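# Place bottles upright on ledges matching their cap colours

## Task

Put every bottle upright on the wall ledge whose coloured label strip is the same colour as that bottle's cap, with the bottle's entire base resting on that ledge.

## Robot and tools

Robot: two seven-joint arms, left_arm and right_arm, each ending in a two-finger gripper. Both face +x. left_arm sits on the +y side; these names do not correspond to sides of the camera images.

Scene frame: the origin lies on z = 0, directly under the point halfway between the two arm bases, and the bases are 0.70 m above it. +z is up and +x is forward. Every position is in metres. Orientation is a quaternion written w first (qw, qx, qy, qz). For a gripper, +z points along the fingers toward the tips and y is the line along which the fingers close. end_effector_position is the spot between the pads when closed, less than 1 cm short of the fingertips. While closing, the tips move about 17 mm further out along +z, mostly while the pads are still more than 70 mm apart. Reported poses can be a few centimetres off, more so at long reach.

Row layout, used by every tool: one flat list of 16 numbers that covers both arms. The first 8 are left_arm: x, y, z, qw, qx, qy, qz, opening. The last 8 are the same for right_arm. Position and quaternion are an absolute target pose for that gripper in the scene frame. Opening runs from -1 (closed) to +1 (fully open, 0.145 m). It is an absolute command. Sending 0 means half open, so repeat the present command for a gripper you want left alone. Going from fully open to closed takes at least about 0.5 s. To keep an arm still, send its last reported pose and its intended opening in every call. To hold an orientation, keep sending one fixed quaternion and do not copy the drifting reported one.

execute_actions(actions, cameras): actions is a list of actions. An action is a list of 1 to 15 rows, each lasting one 1/30 s step, and the last row is repeated to fill out 15 steps (0.5 s). Any target more than 0.6 m from that gripper's current position, measured along any of the gripper's own axes, causes the action to be refused for both arms. If the first action fails this check against the last reported state, the whole call is refused. An empty list simply returns the state and images. cameras chooses the images: leave it out or use ["all"] for all, [] for none. The names are cam_high and cam_low.

move(target, speed, blend, opening_speed, blocking, cameras): moves each gripper in a straight line from its Hand target to an absolute target row, or through a list of up to 15 rows, within a 10 s total. There is no 0.6 m limit. speed is in m/s, from 0.002 to 1.1, default 0.25, and rotation is limited to 2×speed rad/s. Give one value, or one per target. blend, in metres, rounds off corners at intermediate targets. opening_speed is how fast the opening changes per second on the -1..1 scale, minimum 0.2. With blocking=false the call returns after about 0.5 s and the move keeps running; a new move takes over from it. The paths do not avoid obstacles or the other arm. Grippers lag behind, drift off the path and can overshoot speed, especially with the arm near straight. A new opening in the first target only pauses the move if that target is within 3 mm of the gripper. Later openings take effect on arrival, once everything has stopped. The result includes a move: line giving the outcome (done = at rest within 3 mm and 2 degrees; off_target; moving; held; fault) and the limits that applied (paced = the pose was clipped, held = steps were held back). Neither done nor off_target tells you whether there is contact.

wait(seconds 0..10, cameras): lets the robot run on its last commands. stop(cameras): brings a running move to rest, which needs braking distance. zoom_image(camera, region [x0,y0,x1,y1] in pixels, at most 504x504): a closer look at the latest image. Images are 896x504. read_manual: licence texts only. finished_scene(scene): ends the scene for good, scene 1 or 2.

Controller: each step the commanded orientation is clipped to 32 degrees of the measured one, and position has priority. One action may not reach the target. The result's Hand target line shows where each arm is actually heading, so send the remainder next. Big rotations of the gripper can swing the elbow around.

Result lines: end_effector_position and quat for each arm, Hand target, Tool commands, grip_measured (the measured opening on the -1..1 scale; the last joint-position value is the same in metres), Joint positions, Joint velocities (within noise means the arm is still), and Joint torques (these include gravity; entries 3 and 4 wrap at ±28 N m). Calls to execute_actions also give sampled step positions. Lines to watch for: MOTOR HOT (85 °C) and OVER-TEMPERATURE FAULT (100 °C; that arm stops for 30-60 s).

Gripping: to hold something, keep the commanded opening clearly below grip_measured. A larger gap squeezes harder, up to about 10 N per pad on objects up to about 11 cm wide. Closing fast can squeeze too hard.

Avoid: knocking anything out of the work area, which ends the scene; hard collisions or presses between the two arms, including closing one gripper on the other's fingers; dropping a bottle or letting go while it is moving; fast impacts; hard pushes; long holds with arms stretched out or pushing at poses they cannot reach, which overheat the motors. Loose objects may now and then get a small push. Lower each bottle upright, gently, with its base fully on the correct ledge, then open and withdraw. The result has to hold after the robot lets go. Camera calibration is given in OpenCV form for cam_high and cam_low and may be out by a few degrees or millimetres.

Each tool is called after ">>>" by a JSON object that holds its "op" and its "data", one argument or row to a line.

## Session

>>> {"op": "execute_actions", "data": {
  "actions": []
}}

>>> {"op": "zoom_image", "data": {
  "camera": "cam_high",
  "region": [400, 180, 720, 420]
}}

>>> {"op": "zoom_image", "data": {
  "camera": "cam_low",
  "region": [320, 120, 640, 400]
}}

Scene clock: 0.00 s.
left_arm: end_effector_position=(+0.2239, +0.1828, +0.6144) grip_measured=+1.00 end_effector_quat_wxyz=(-0.319, +0.395, -0.515, +0.691) | right_arm: end_effector_position=(+0.4009, -0.1655, +0.3728) grip_measured=+1.00 end_effector_quat_wxyz=(+0.260, +0.265, +0.837, +0.401)
Joint positions: left_arm=[-1.106 0.942 0.535 2.339 -0.48 -0.199 -0.367 0.145] | right_arm=[0.583 0.619 -0.841 0.925 -1.182 -0.496 -0.047 0.145]
Joint velocities: within noise
Joint torques (N m): no reading
Motor temperatures (°C): left_arm=[20 21 22 20 21 23 21] | right_arm=[20 22 22 19 20 19 21]
Hand target: left_arm +0.2239, +0.1828, +0.6144; -0.319, +0.395, -0.515, +0.691 | right_arm +0.4009, -0.1655, +0.3728; +0.260, +0.265, +0.837, +0.401
Tool commands: left_gripper/opening=+1.0 right_gripper/opening=+1.0

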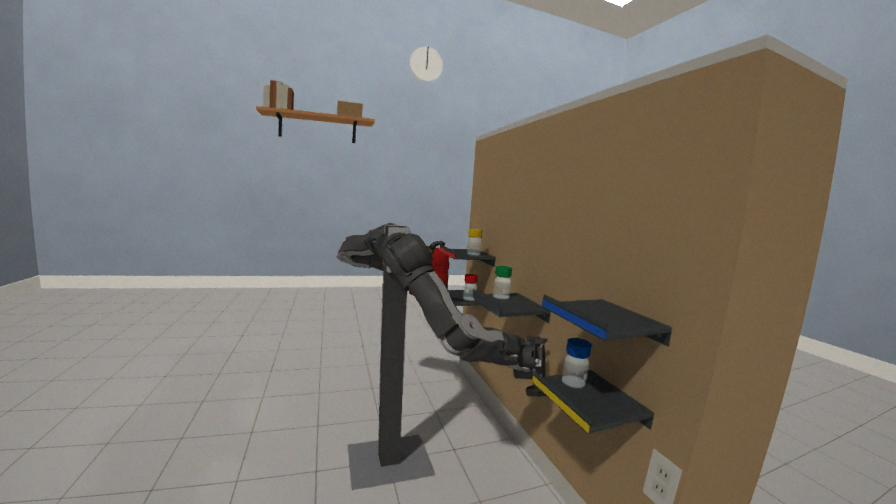

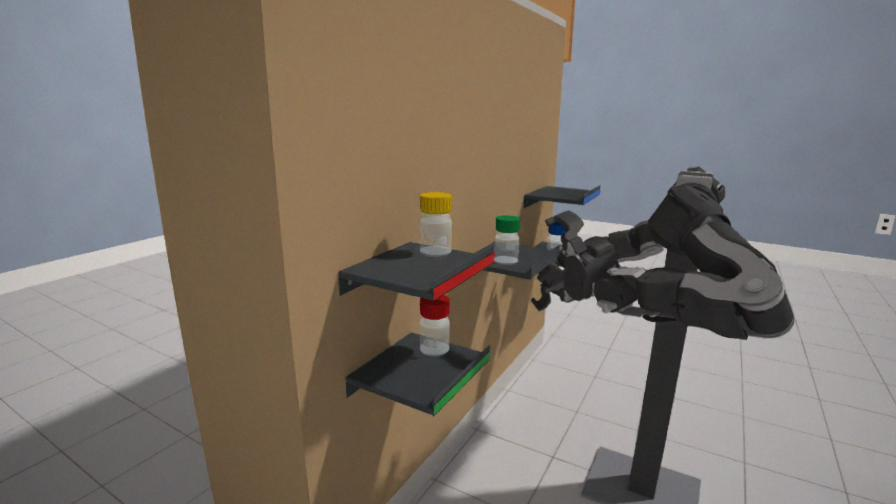

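Scaled by 1.575 from the camera's 896x504 image, which has a finer 1280x720 frame.

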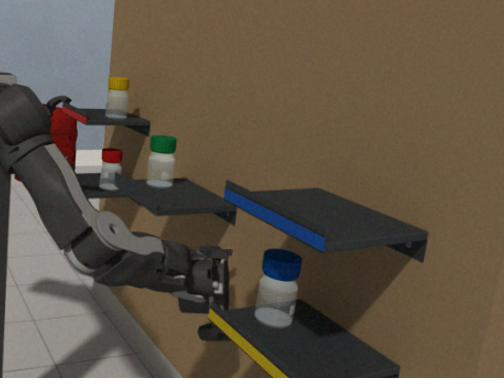

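Scaled by 1.575 from the camera's 896x504 image, which has a finer 1280x720 frame.

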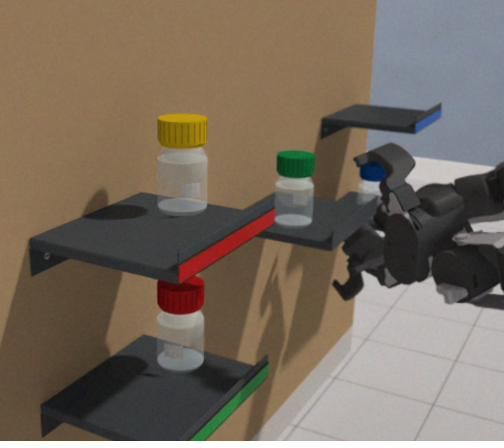

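>>> {"op": "move", "data": {
  "target": [
    [0.27,0.13,0.68,0,0.7071,0,0.7071,0.3,0.28,-0.2,0.44,0,0.7071,0,0.7071,0.3],
    [0.30,0.12,0.69,0,0.7071,0,0.7071,0.3,0.28,-0.3,0.484,0,0.7071,0,0.7071,0.3],
    [0.285,0.33,0.686,0,0.7071,0,0.7071,0.3,0.285,-0.352,0.484,0,0.7071,0,0.7071,0.3]
  ]
}}

>>> {"op": "zoom_image", "data": {
  "camera": "cam_high",
  "region": [400, 200, 700, 420]
}}

>>> {"op": "zoom_image", "data": {
  "camera": "cam_low",
  "region": [380, 150, 630, 350]
}}

Scene clock: 42.17 s.
left_arm: end_effector_position=(+0.2847, +0.3314, +0.6865) grip_measured=+0.30 end_effector_quat_wxyz=(-0.003, +0.707, +0.003, +0.708) | right_arm: end_effector_position=(+0.2849, -0.3514, +0.4828) grip_measured=+0.30 end_effector_quat_wxyz=(+0.000, +0.709, -0.001, +0.705)
Joint positions: left_arm=[-0.25 0.77 0.865 2.113 0.987 0.72 0.138 0.098] | right_arm=[-0.472 0.689 0.316 1.527 0.789 -0.285 0.281 0.098]
Joint velocities: within noise
Joint torques (N m): left_arm=[2.28 6.05 1.33 2.48 0.21 -0.69 0.22] | right_arm=[1.31 6.03 3.7 2.8 0.35 -0.53 0.17]
Motor temperatures (°C): left_arm=[20 21 23 22 21 23 21] | right_arm=[22 23 22 19 20 19 21]
Hand target: left_arm +0.2850, +0.3300, +0.6859; +0.000, +0.707, +0.000, +0.707 | right_arm +0.2850, -0.3520, +0.4840; +0.000, +0.707, +0.000, +0.707
Off the commanded pose: left_arm 0.002 m, 0 deg | right_arm 0.001 m, 0 deg.
move: done

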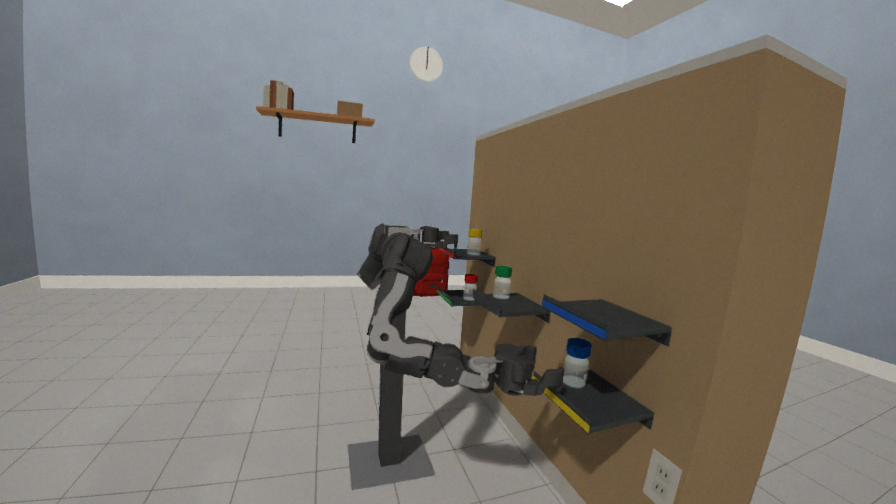

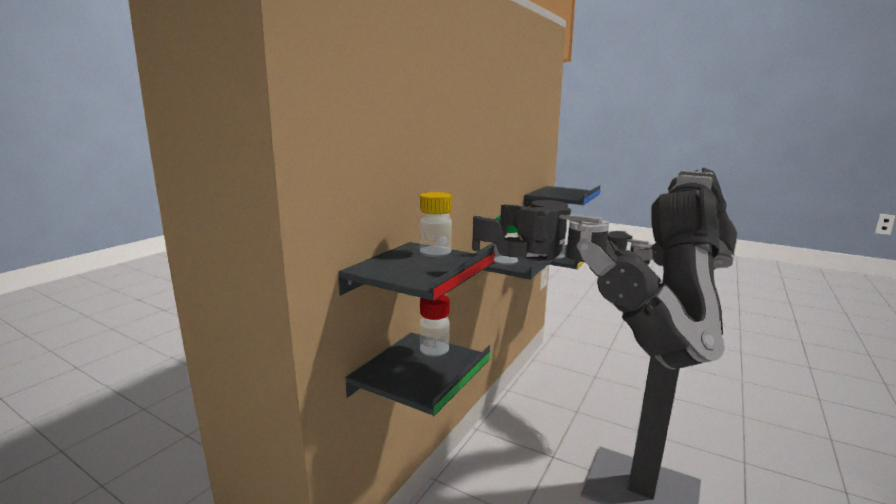

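Scaled by 1.680 from the camera's 896x504 image, which has a finer 1280x720 frame.

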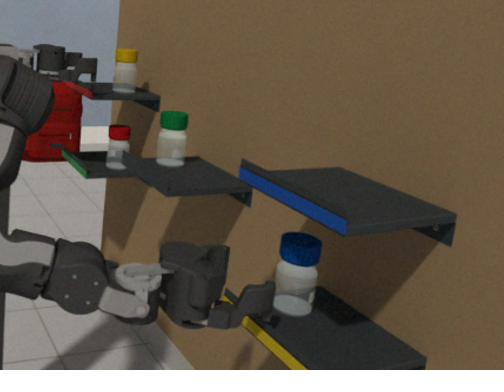

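Scaled by 2.016 from the camera's 896x504 image, which has a finer 1280x720 frame.

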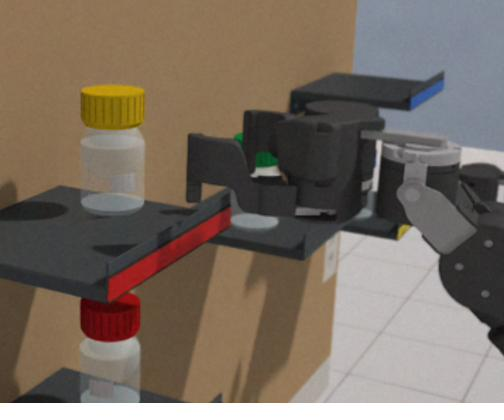

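>>> {"op": "move", "data": {
  "target": [
    [0.384,0.33,0.686,0,0.7071,0,0.7071,0.3,0.38,-0.355,0.484,0,0.7071,0,0.7071,0.3],
    [0.384,0.33,0.686,0,0.7071,0,0.7071,-0.6,0.38,-0.355,0.484,0,0.7071,0,0.7071,-0.6],
    [0.384,0.33,0.72,0,0.7071,0,0.7071,-0.6,0.38,-0.355,0.51,0,0.7071,0,0.7071,-0.6],
    [0.375,0.18,0.72,0,0.7071,0,0.7071,-0.6,0.375,-0.19,0.515,0,0.7071,0,0.7071,-0.6]
  ],
  "speed": 0.16,
  "opening_speed": 2
}}

>>> {"op": "zoom_image", "data": {
  "camera": "cam_high",
  "region": [400, 200, 700, 420]
}}

>>> {"op": "zoom_image", "data": {
  "camera": "cam_low",
  "region": [380, 150, 630, 350]
}}

Scene clock: 59.40 s.
left_arm: end_effector_position=(+0.3749, +0.1786, +0.7186) grip_measured=-0.24 end_effector_quat_wxyz=(+0.004, +0.708, -0.002, +0.706) | right_arm: end_effector_position=(+0.3743, -0.1880, +0.5116) grip_measured=-0.29 end_effector_quat_wxyz=(-0.004, +0.711, +0.002, +0.703)
Joint positions: left_arm=[0.7 0.692 -0.305 2.113 1.197 0.782 -0.835 0.058] | right_arm=[0.009 0.402 -0.186 1.737 0.404 0.099 -0.229 0.054]
Joint velocities: within noise
Joint torques (N m): left_arm=[8.11 2.55 1.8 1.85 -0.23 -0.44 -0.05] | right_arm=[4.31 2.41 2.44 4.6 -0.13 -0.55 -0.18]
Motor temperatures (°C): left_arm=[21 22 23 21 21 24 21] | right_arm=[21 23 23 20 20 20 21]
Hand target: left_arm +0.3750, +0.1800, +0.7200; +0.000, +0.707, +0.000, +0.707 | right_arm +0.3750, -0.1899, +0.5150; +0.000, +0.707, +0.000, +0.707
Off the commanded pose: left_arm 0.002 m, 1 deg | right_arm 0.004 m, 1 deg.
joint sent to its limit (left arm) — joint 6 (wrist pitch), upper limit. The joint targets still meet the commanded pose.
move: off_target (right_arm)

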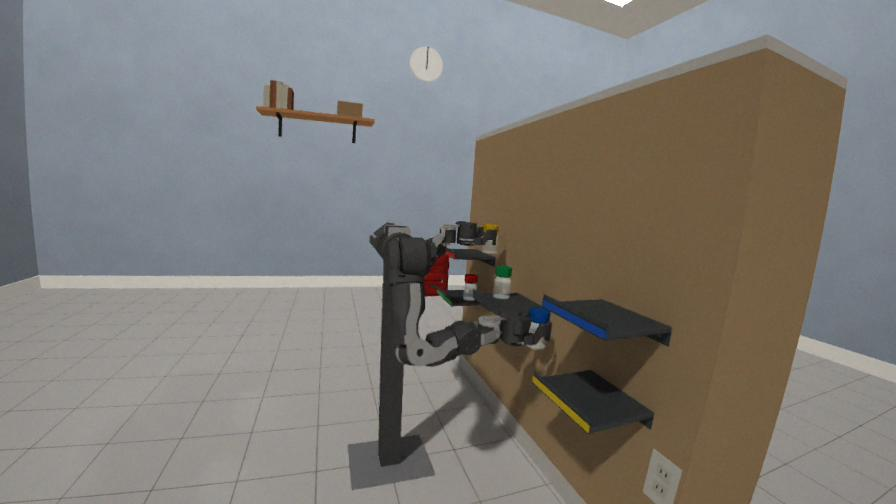

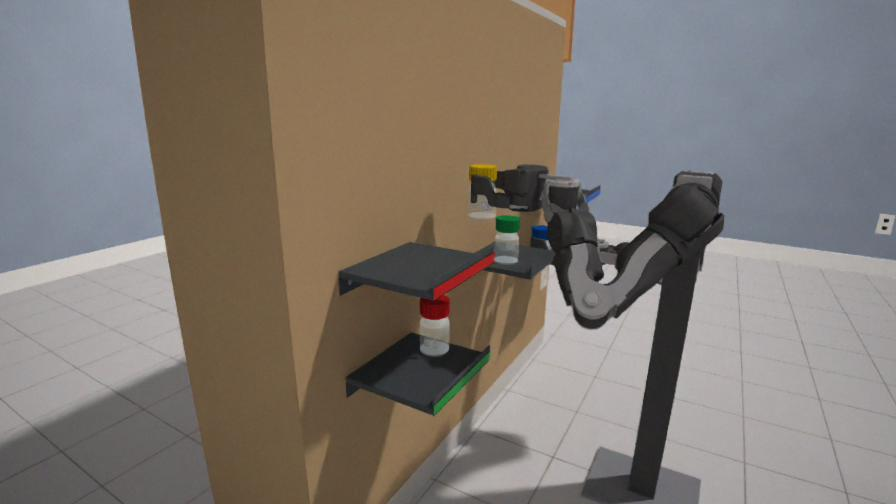

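Scaled by 1.680 from the camera's 896x504 image, which has a finer 1280x720 frame.

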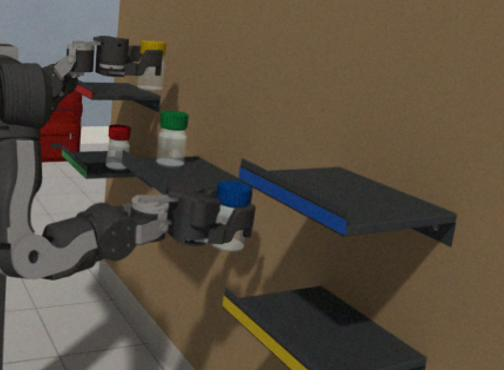

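Scaled by 2.016 from the camera's 896x504 image, which has a finer 1280x720 frame.

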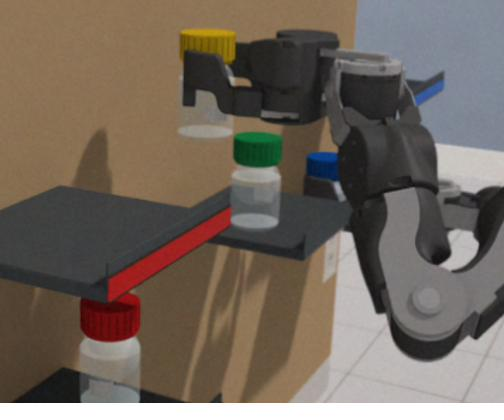

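>>> {"op": "move", "data": {
  "target": [
    [0.37,0.16,0.72,0,0.7071,0,0.7071,-0.6,0.375,-0.19,0.718,0,0.7071,0,0.7071,-0.6],
    [0.36,0.05,0.72,0,0.7071,0,0.7071,-0.6,0.375,-0.355,0.718,0,0.7071,0,0.7071,-0.6],
    [0.347,-0.053,0.72,0,0.7071,0,0.7071,-0.6,0.375,-0.365,0.688,0,0.7071,0,0.7071,-0.6],
    [0.346,-0.053,0.60,0,0.7071,0,0.7071,-0.6,0.375,-0.365,0.685,0,0.7071,0,0.7071,-0.6]
  ],
  "speed": 0.16
}}

>>> {"op": "zoom_image", "data": {
  "camera": "cam_high",
  "region": [400, 200, 700, 420]
}}

>>> {"op": "zoom_image", "data": {
  "camera": "cam_low",
  "region": [380, 150, 630, 350]
}}

Scene clock: 74.27 s.
left_arm: end_effector_position=(+0.3459, -0.0524, +0.5981) grip_measured=-0.24 end_effector_quat_wxyz=(-0.001, +0.711, +0.001, +0.703) | right_arm: end_effector_position=(+0.3756, -0.3643, +0.6809) grip_measured=-0.29 end_effector_quat_wxyz=(+0.001, +0.714, +0.000, +0.700)
Joint positions: left_arm=[0.816 0.007 -1.314 1.674 0.828 0.254 -1.47 0.058] | right_arm=[0.138 1.117 0.257 1.628 1.105 0.413 0.065 0.054]
Joint velocities: within noise
Joint torques (N m): left_arm=[8.29 -2.52 1.57 3.45 -0.65 -0.24 0.18] | right_arm=[3.65 6.82 5.86 1.94 0.11 -0.78 0.15]
Motor temperatures (°C): left_arm=[23 22 23 21 21 24 21] | right_arm=[22 23 23 20 20 20 21]
Hand target: left_arm +0.3460, -0.0530, +0.6000; +0.000, +0.707, +0.000, +0.707 | right_arm +0.3750, -0.3651, +0.6850; +0.000, +0.707, +0.000, +0.707
Off the commanded pose: left_arm 0.002 m, 1 deg | right_arm 0.004 m, 1 deg.
move: off_target (right_arm)

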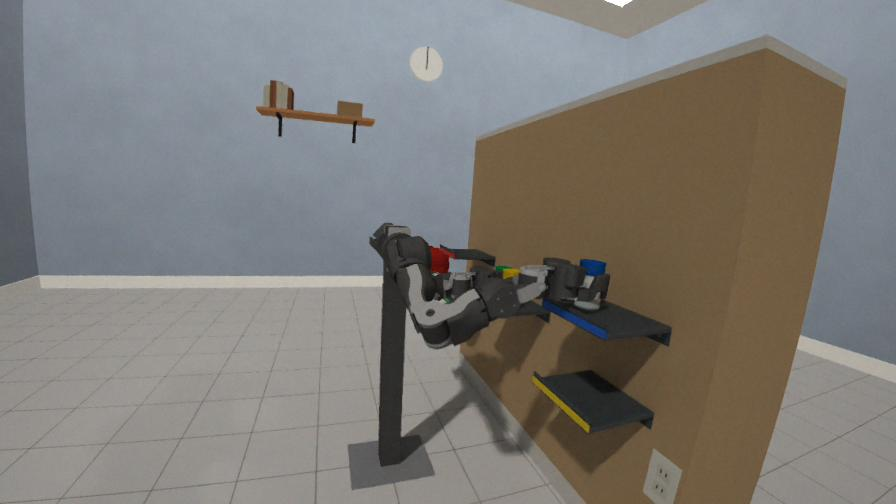

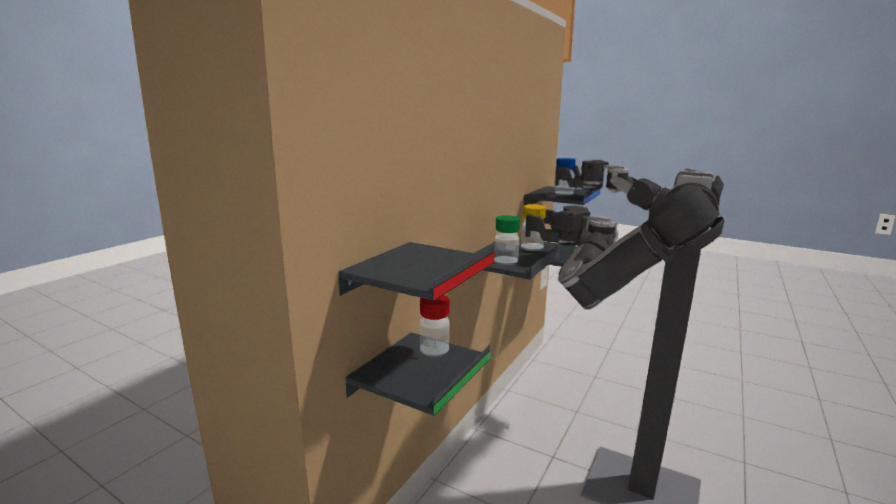

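Scaled by 1.680 from the camera's 896x504 image, which has a finer 1280x720 frame.

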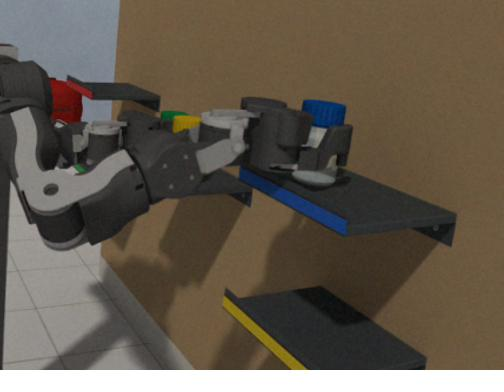

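Scaled by 2.016 from the camera's 896x504 image, which has a finer 1280x720 frame.

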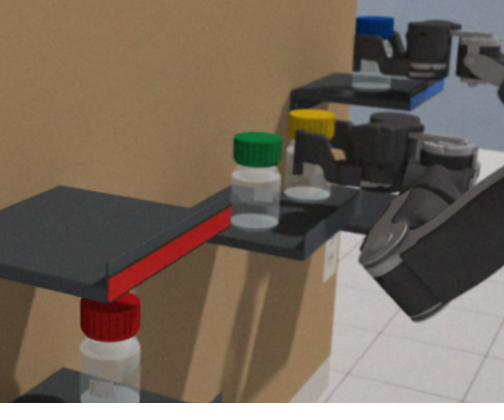

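>>> {"op": "move", "data": {
  "target": [
    [0.346,-0.053,0.587,0,0.7071,0,0.7071,-0.6,0.375,-0.365,0.686,0,0.7071,0,0.7071,-0.6],
    [0.346,-0.053,0.587,0,0.7071,0,0.7071,0.0,0.375,-0.365,0.686,0,0.7071,0,0.7071,0.1],
    [0.275,-0.05,0.60,0,0.7071,0,0.7071,0.0,0.285,-0.36,0.69,0,0.7071,0,0.7071,0.1],
    [0.27,0.18,0.58,0,0.7071,0,0.7071,0.2,0.285,-0.3,0.67,0,0.7071,0,0.7071,0.2]
  ],
  "speed": 0.16,
  "opening_speed": 1.2
}}

>>> {"op": "zoom_image", "data": {
  "camera": "cam_high",
  "region": [400, 200, 700, 420]
}}

>>> {"op": "zoom_image", "data": {
  "camera": "cam_low",
  "region": [380, 150, 630, 350]
}}

Scene clock: 91.77 s.
left_arm: end_effector_position=(+0.2698, +0.1807, +0.5812) grip_measured=+0.20 end_effector_quat_wxyz=(-0.002, +0.706, +0.000, +0.708) | right_arm: end_effector_position=(+0.2848, -0.2997, +0.6706) grip_measured=+0.20 end_effector_quat_wxyz=(-0.001, +0.708, +0.002, +0.707)
Joint positions: left_arm=[0.35 1.32 -1.149 2.392 0.797 -0.302 -1.136 0.09] | right_arm=[-0.414 0.802 0.78 2.228 1.083 0.558 -0.057 0.09]
Joint velocities: within noise
Joint torques (N m): left_arm=[3.15 3.23 1.44 3 -0.28 -0.4 0.22] | right_arm=[1.6 4.34 1.85 2.11 0.02 -0.54 -0.15]
Motor temperatures (°C): left_arm=[24 21 23 22 22 24 21] | right_arm=[21 24 24 20 20 20 21]
Hand target: left_arm +0.2700, +0.1799, +0.5800; +0.000, +0.707, +0.000, +0.707 | right_arm +0.2850, -0.3000, +0.6700; +0.000, +0.707, +0.000, +0.707
Off the commanded pose: left_arm 0.001 m, 0 deg | right_arm 0.001 m, 0 deg.
move: done; target 2's new opening was sent with right_arm's hand 0.005 m and 1 deg from that target

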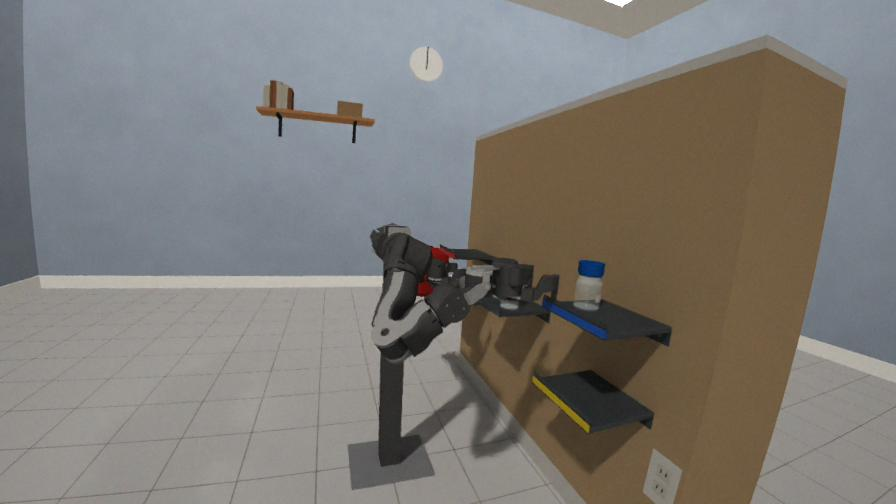

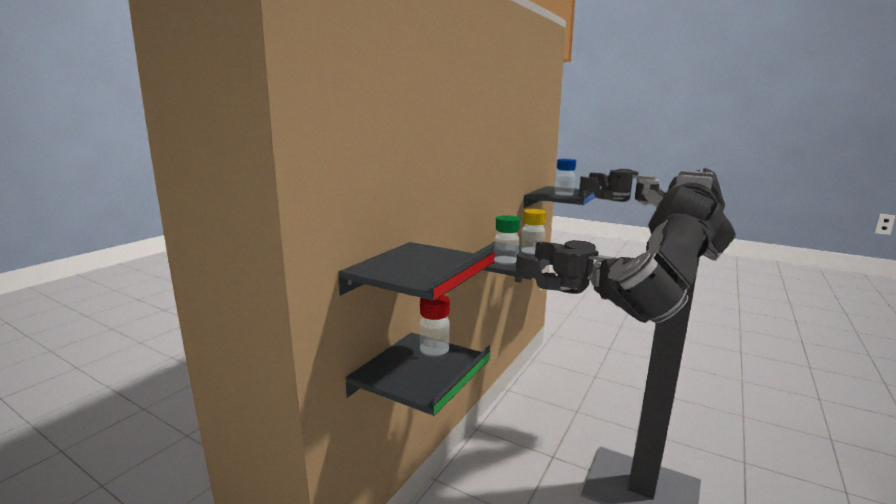

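Scaled by 1.680 from the camera's 896x504 image, which has a finer 1280x720 frame.

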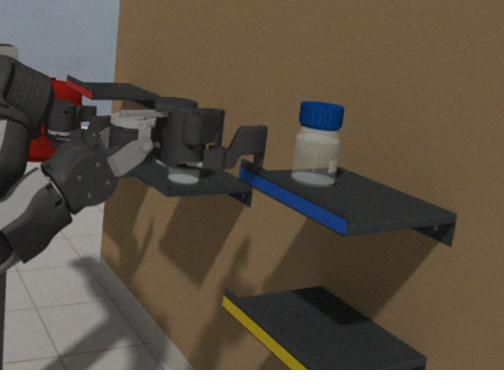

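Scaled by 2.016 from the camera's 896x504 image, which has a finer 1280x720 frame.

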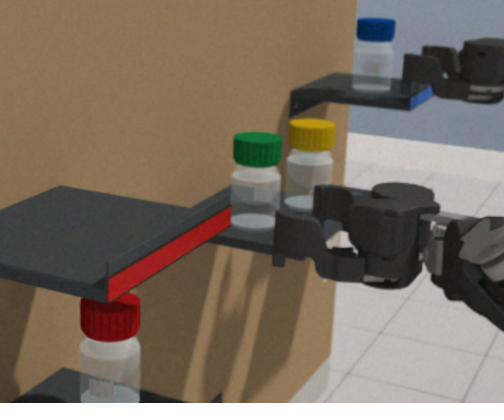

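>>> {"op": "move", "data": {
  "target": [
    [0.265,0.325,0.49,0,0.7071,0,0.7071,0.3,0.275,-0.18,0.65,0,0.7071,0,0.7071,0.0],
    [0.30,0.337,0.485,0,0.7071,0,0.7071,0.3,0.285,-0.057,0.60,0,0.7071,0,0.7071,0.0],
    [0.383,0.338,0.486,0,0.7071,0,0.7071,0.3,0.344,-0.054,0.589,0,0.7071,0,0.7071,0.0],
    [0.383,0.338,0.486,0,0.7071,0,0.7071,-0.6,0.344,-0.054,0.589,0,0.7071,0,0.7071,-0.6]
  ],
  "speed": 0.16,
  "opening_speed": 2
}}

>>> {"op": "zoom_image", "data": {
  "camera": "cam_high",
  "region": [400, 200, 700, 420]
}}

>>> {"op": "zoom_image", "data": {
  "camera": "cam_low",
  "region": [380, 150, 630, 350]
}}

Scene clock: 108.47 s.
left_arm: end_effector_position=(+0.3839, +0.3392, +0.4895) grip_measured=-0.24 end_effector_quat_wxyz=(-0.002, +0.703, +0.002, +0.711) | right_arm: end_effector_position=(+0.3440, -0.0552, +0.5892) grip_measured=-0.24 end_effector_quat_wxyz=(+0.003, +0.707, -0.001, +0.707)
Joint positions: left_arm=[0.198 0.985 -0.538 1.235 1.08 -0.437 0.003 0.058] | right_arm=[0.152 0.064 -0.586 2.017 0.157 0.534 -0.661 0.058]
Joint velocities: within noise
Joint torques (N m): left_arm=[5.21 6.16 1.91 2.29 0.11 -0.56 0.19] | right_arm=[3.49 -1.49 0.14 3.73 -0.16 -0.45 0.12]
Motor temperatures (°C): left_arm=[22 22 23 21 22 24 21] | right_arm=[21 23 23 20 20 20 21]
Hand target: left_arm +0.3830, +0.3380, +0.4861; +0.000, +0.707, +0.000, +0.707 | right_arm +0.3439, -0.0540, +0.5890; +0.000, +0.707, +0.000, +0.707
Off the commanded pose: left_arm 0.004 m, 1 deg | right_arm 0.001 m, 0 deg.
move: off_target (left_arm); target 4's new opening was sent with left_arm's hand 0.004 m and 1 deg from that target

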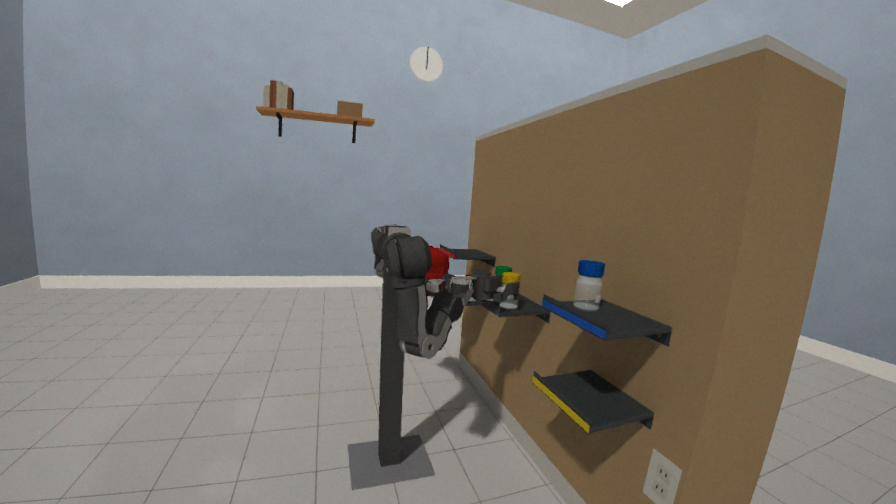

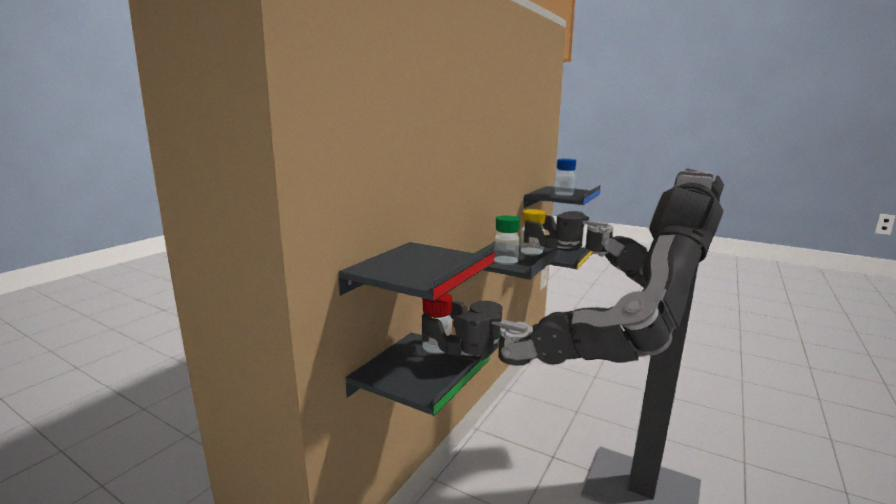

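Scaled by 1.680 from the camera's 896x504 image, which has a finer 1280x720 frame.

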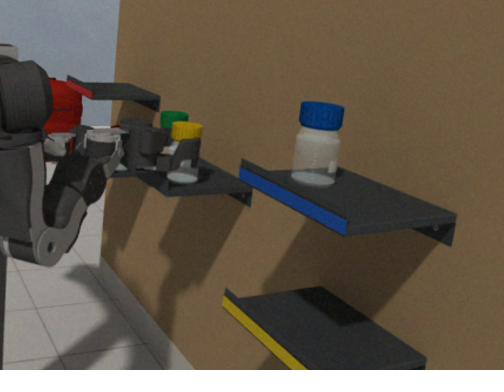

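Scaled by 2.016 from the camera's 896x504 image, which has a finer 1280x720 frame.

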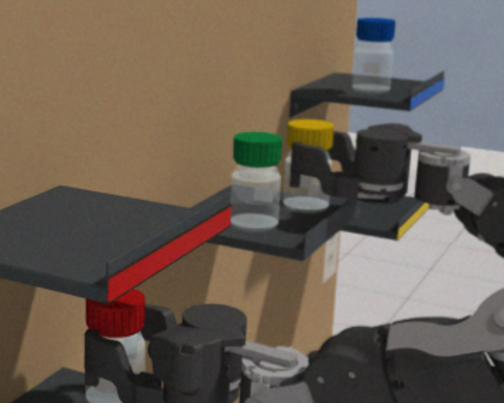

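>>> {"op": "move", "data": {
  "target": [
    [0.383,0.338,0.515,0,0.7071,0,0.7071,-0.6,0.35,-0.056,0.62,0,0.7071,0,0.7071,-0.6],
    [0.375,0.185,0.52,0,0.7071,0,0.7071,-0.6,0.365,-0.19,0.62,0,0.7071,0,0.7071,-0.6],
    [0.37,0.185,0.725,0,0.7071,0,0.7071,-0.6,0.375,-0.19,0.52,0,0.7071,0,0.7071,-0.6],
    [0.378,0.35,0.725,0,0.7071,0,0.7071,-0.6,0.378,-0.355,0.52,0,0.7071,0,0.7071,-0.6],
    [0.378,0.36,0.693,0,0.7071,0,0.7071,-0.6,0.378,-0.36,0.489,0,0.7071,0,0.7071,-0.6]
  ],
  "speed": 0.17
}}

>>> {"op": "zoom_image", "data": {
  "camera": "cam_high",
  "region": [400, 200, 700, 440]
}}

>>> {"op": "zoom_image", "data": {
  "camera": "cam_low",
  "region": [380, 150, 630, 350]
}}

Scene clock: 122.93 s.
left_arm: end_effector_position=(+0.3780, +0.3600, +0.6890) grip_measured=-0.24 end_effector_quat_wxyz=(-0.001, +0.713, +0.001, +0.701) | right_arm: end_effector_position=(+0.3783, -0.3623, +0.4911) grip_measured=-0.24 end_effector_quat_wxyz=(+0.003, +0.706, -0.003, +0.708)
Joint positions: left_arm=[0.094 1.301 0.144 1.639 1.311 0.268 -0.031 0.058] | right_arm=[0.076 0.698 0.083 1.176 0.697 -0.177 0.307 0.058]
Joint velocities: within noise
Joint torques (N m): left_arm=[6.24 7.16 4.05 1.42 0.07 -0.96 0.21] | right_arm=[3.71 5.68 1.91 2.88 0.26 -0.55 0.19]
Motor temperatures (°C): left_arm=[23 23 23 21 22 24 21] | right_arm=[21 23 23 20 20 20 21]
Hand target: left_arm +0.3779, +0.3601, +0.6930; +0.000, +0.707, +0.000, +0.707 | right_arm +0.3780, -0.3600, +0.4890; +0.000, +0.707, +0.000, +0.707
Off the commanded pose: left_arm 0.004 m, 1 deg | right_arm 0.003 m, 0 deg.
move: off_target (left_arm)

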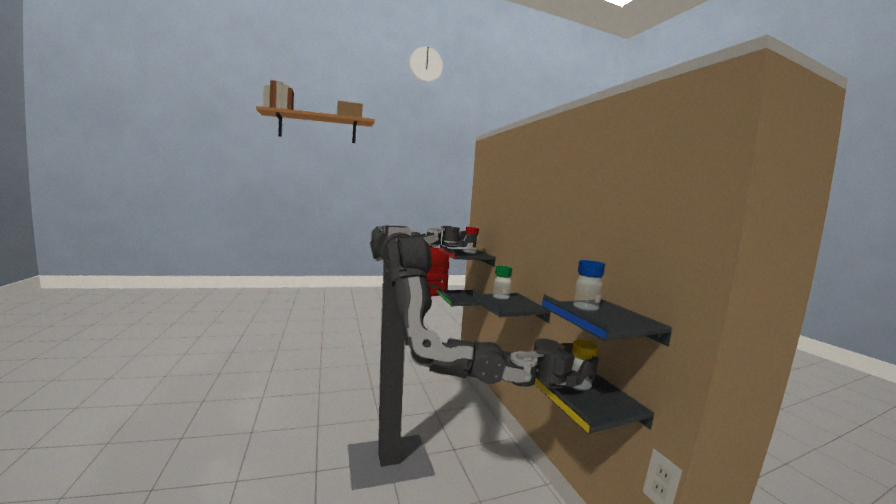

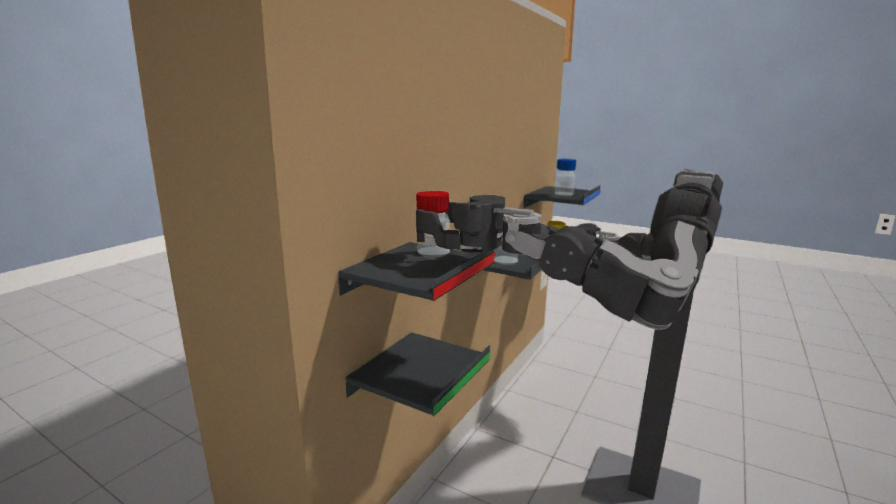

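Scaled by 1.680 from the camera's 896x504 image, which has a finer 1280x720 frame.

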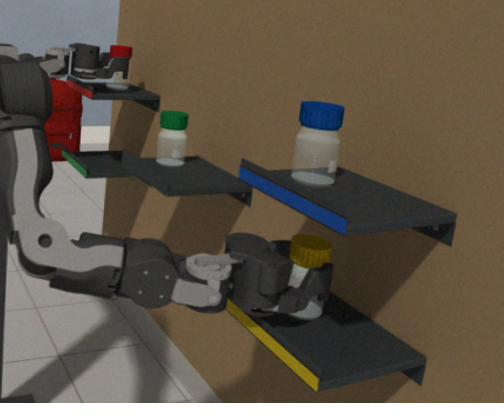

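Scaled by 2.016 from the camera's 896x504 image, which has a finer 1280x720 frame.

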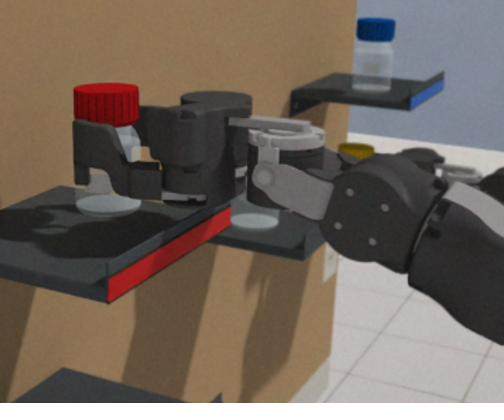

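>>> {"op": "move", "data": {
  "target": [
    [0.378,0.36,0.692,0,0.7071,0,0.7071,0.1,0.378,-0.36,0.489,0,0.7071,0,0.7071,0.1],
    [0.285,0.34,0.695,0,0.7071,0,0.7071,0.2,0.26,-0.34,0.495,0,0.7071,0,0.7071,0.1],
    [0.285,0.10,0.66,0,0.7071,0,0.7071,0.2,0.26,-0.34,0.495,0,0.7071,0,0.7071,0.1],
    [0.295,0.038,0.6,0,0.7071,0,0.7071,0.2,0.26,-0.34,0.495,0,0.7071,0,0.7071,0.1],
    [0.378,0.035,0.587,0,0.7071,0,0.7071,0.2,0.26,-0.34,0.495,0,0.7071,0,0.7071,0.1],
    [0.378,0.035,0.587,0,0.7071,0,0.7071,-0.6,0.26,-0.34,0.495,0,0.7071,0,0.7071,0.1]
  ],
  "speed": 0.18,
  "opening_speed": 2
}}

>>> {"op": "zoom_image", "data": {
  "camera": "cam_high",
  "region": [400, 200, 700, 440]
}}

>>> {"op": "zoom_image", "data": {
  "camera": "cam_low",
  "region": [380, 150, 630, 350]
}}

Scene clock: 142.90 s.
left_arm: end_effector_position=(+0.3780, +0.0360, +0.5891) grip_measured=-0.25 end_effector_quat_wxyz=(-0.001, +0.705, +0.002, +0.709) | right_arm: end_effector_position=(+0.2599, -0.3399, +0.4931) grip_measured=+0.10 end_effector_quat_wxyz=(+0.000, +0.709, -0.002, +0.705)
Joint positions: left_arm=[0.377 0.1 -0.705 1.818 0.348 0.451 -0.811 0.057] | right_arm=[-0.613 0.612 0.427 1.678 0.761 -0.252 0.286 0.083]
Joint velocities: within noise
Joint torques (N m): left_arm=[6.18 -1.57 0.38 4.08 -0.16 -0.53 0.18] | right_arm=[0.33 5.13 3.97 3.44 0.35 -0.53 0.15]
Motor temperatures (°C): left_arm=[23 24 25 21 21 25 21] | right_arm=[21 24 23 20 20 20 21]
Hand target: left_arm +0.3780, +0.0350, +0.5870; +0.000, +0.707, +0.000, +0.707 | right_arm +0.2600, -0.3401, +0.4951; +0.000, +0.707, +0.000, +0.707
Off the commanded pose: left_arm 0.002 m, 0 deg | right_arm 0.002 m, 0 deg.
move: done

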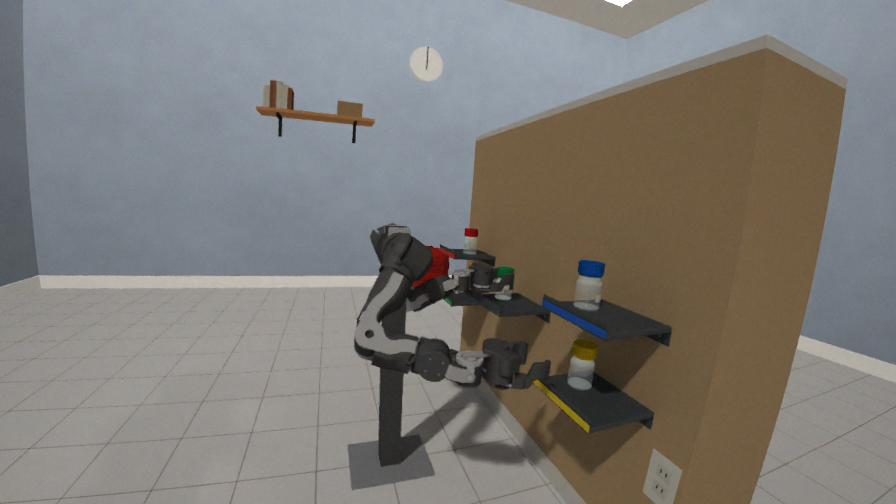

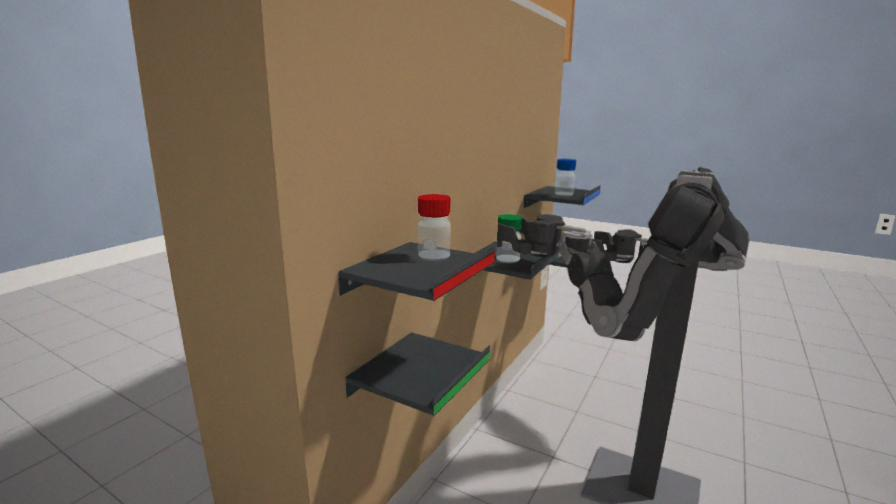

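Scaled by 1.680 from the camera's 896x504 image, which has a finer 1280x720 frame.

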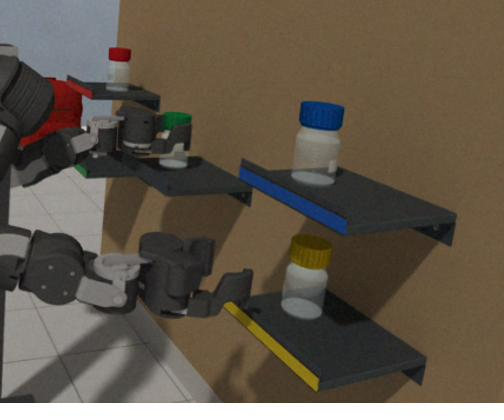

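Scaled by 2.016 from the camera's 896x504 image, which has a finer 1280x720 frame.

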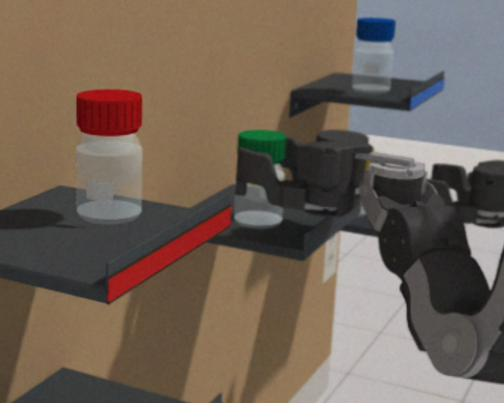

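>>> {"op": "move", "data": {
  "target": [
    [0.378,0.037,0.622,0,0.7071,0,0.7071,-0.6,0.26,-0.34,0.495,0,0.7071,0,0.7071,0.1],
    [0.375,0.185,0.622,0,0.7071,0,0.7071,-0.6,0.26,-0.34,0.495,0,0.7071,0,0.7071,0.1],
    [0.372,0.185,0.52,0,0.7071,0,0.7071,-0.6,0.26,-0.34,0.495,0,0.7071,0,0.7071,0.1],
    [0.378,0.355,0.52,0,0.7071,0,0.7071,-0.6,0.26,-0.34,0.495,0,0.7071,0,0.7071,0.1],
    [0.378,0.36,0.491,0,0.7071,0,0.7071,-0.6,0.26,-0.34,0.495,0,0.7071,0,0.7071,0.1]
  ],
  "speed": 0.17
}}

>>> {"op": "zoom_image", "data": {
  "camera": "cam_low",
  "region": [330, 180, 580, 420]
}}

Scene clock: 155.60 s.
left_arm: end_effector_position=(+0.3796, +0.3618, +0.5002) grip_measured=-0.25 end_effector_quat_wxyz=(-0.003, +0.696, +0.002, +0.718) | right_arm: end_effector_position=(+0.2599, -0.3399, +0.4931) grip_measured=+0.10 end_effector_quat_wxyz=(+0.000, +0.709, -0.002, +0.705)
Joint positions: left_arm=[0.078 0.815 -0.081 1.191 0.854 -0.269 0.22 0.057] | right_arm=[-0.613 0.612 0.427 1.678 0.761 -0.252 0.286 0.083]
Joint velocities: within noise
Joint torques (N m): left_arm=[4.05 6.18 0.73 2.39 0.14 -0.19 0.24] | right_arm=[0.36 5.16 3.86 3.49 0.34 -0.55 0.17]
Motor temperatures (°C): left_arm=[23 23 24 22 21 25 21] | right_arm=[21 24 23 20 20 20 21]
Hand target: left_arm +0.3778, +0.3601, +0.4911; +0.000, +0.707, +0.000, +0.707 | right_arm +0.2600, -0.3401, +0.4950; +0.000, +0.707, +0.000, +0.707
Off the commanded pose: left_arm 0.010 m, 2 deg | right_arm 0.002 m, 0 deg.
move: off_target (left_arm)

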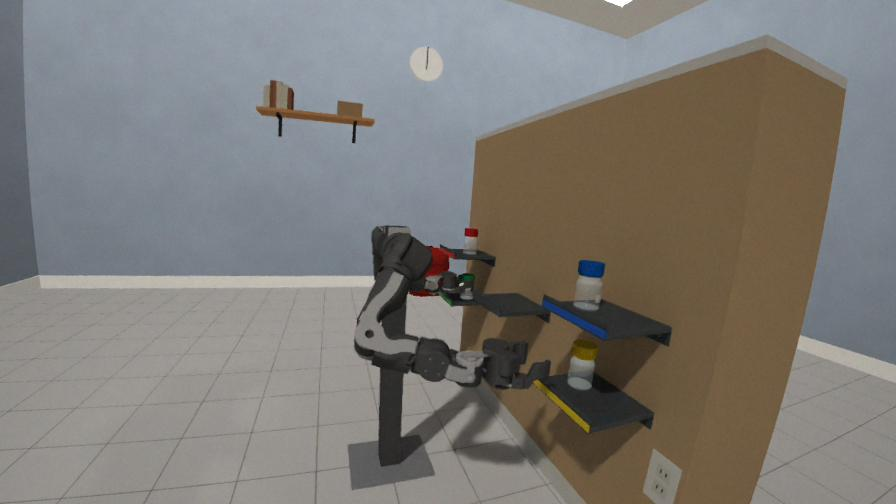

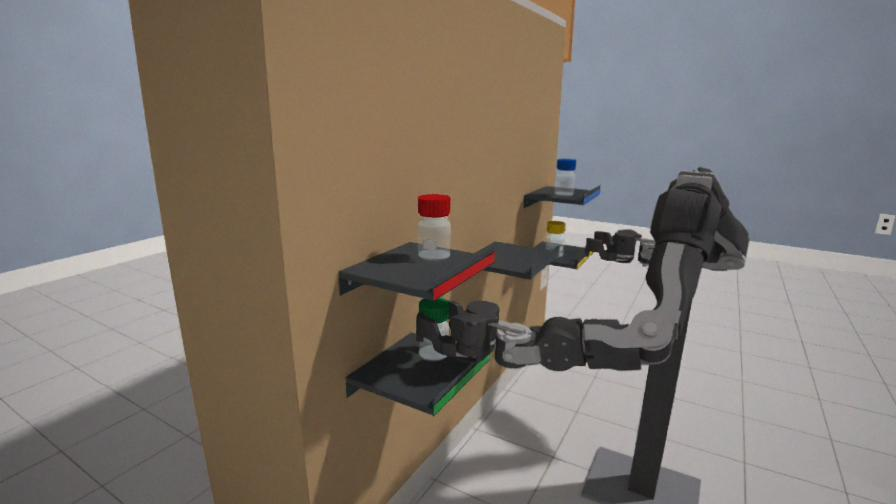

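Scaled by 2.016 from the camera's 896x504 image, which has a finer 1280x720 frame.

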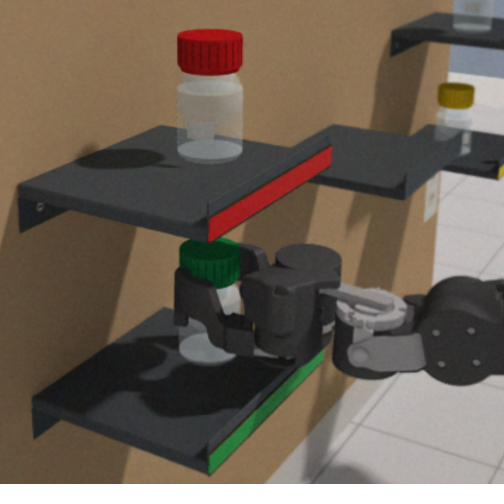

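>>> {"op": "move", "data": {
  "target": [
    [0.379,0.361,0.498,0,0.7071,0,0.7071,0.1,0.26,-0.34,0.495,0,0.7071,0,0.7071,0.1],
    [0.29,0.35,0.505,0,0.7071,0,0.7071,0.1,0.26,-0.34,0.495,0,0.7071,0,0.7071,0.1]
  ],
  "speed": 0.15,
  "opening_speed": 0.8
}}

>>> {"op": "zoom_image", "data": {
  "camera": "cam_low",
  "region": [330, 180, 580, 420]
}}

Scene clock: 167.70 s.
left_arm: end_effector_position=(+0.2900, +0.3497, +0.5041) grip_measured=+0.10 end_effector_quat_wxyz=(+0.000, +0.709, -0.002, +0.706) | right_arm: end_effector_position=(+0.2599, -0.3399, +0.4931) grip_measured=+0.10 end_effector_quat_wxyz=(+0.000, +0.709, -0.002, +0.705)
Joint positions: left_arm=[-0.552 0.853 0.264 1.608 0.92 -0.32 0.155 0.083] | right_arm=[-0.613 0.612 0.427 1.678 0.761 -0.252 0.286 0.083]
Joint velocities: within noise
Joint torques (N m): left_arm=[2.07 5.18 2.89 3.96 0.26 -0.67 0.02] | right_arm=[0.28 5.24 4 3.55 0.34 -0.52 0.14]
Motor temperatures (°C): left_arm=[23 24 24 22 21 24 21] | right_arm=[21 24 23 20 20 20 21]
Hand target: left_arm +0.2900, +0.3500, +0.5051; +0.000, +0.707, +0.000, +0.707 | right_arm +0.2600, -0.3401, +0.4950; +0.000, +0.707, +0.000, +0.707
Off the commanded pose: left_arm 0.001 m, 0 deg | right_arm 0.002 m, 0 deg.
move: done

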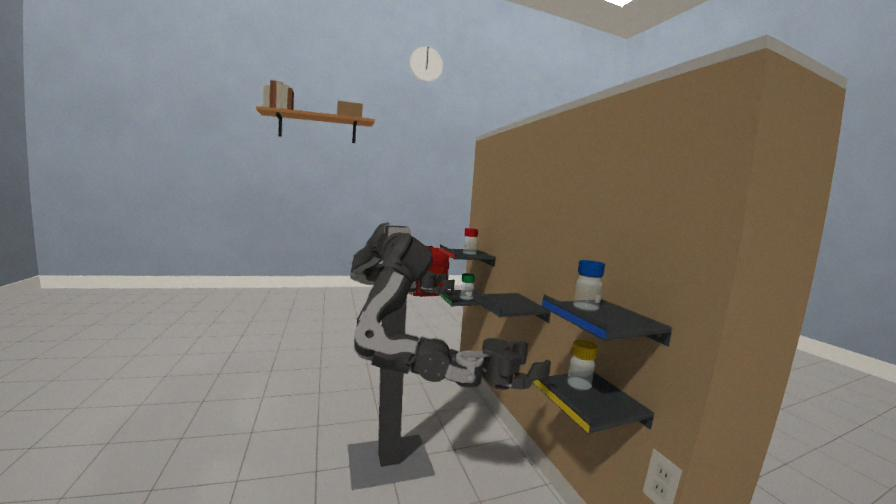

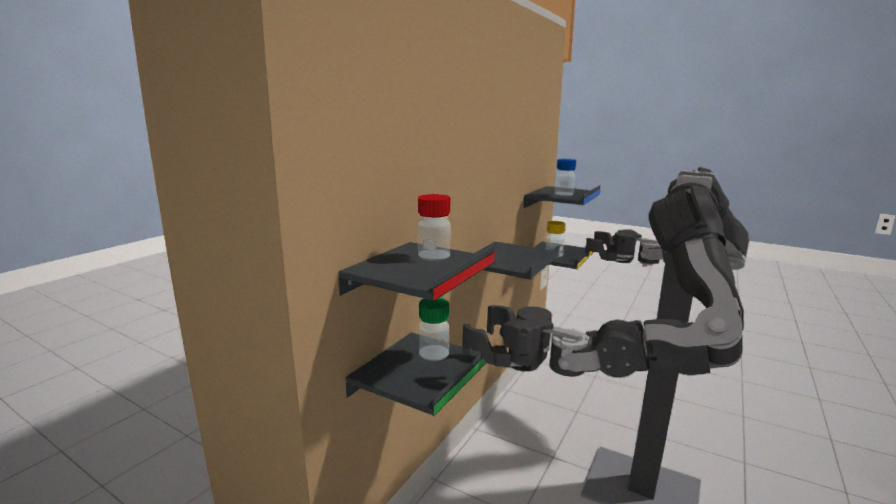

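Scaled by 2.016 from the camera's 896x504 image, which has a finer 1280x720 frame.

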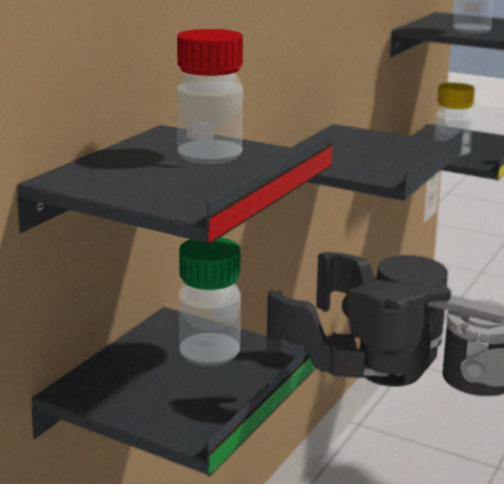

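All standing.

>>> {"op": "finished_scene", "data": {
  "scene": 2
}}

The scene is finished: the task was done.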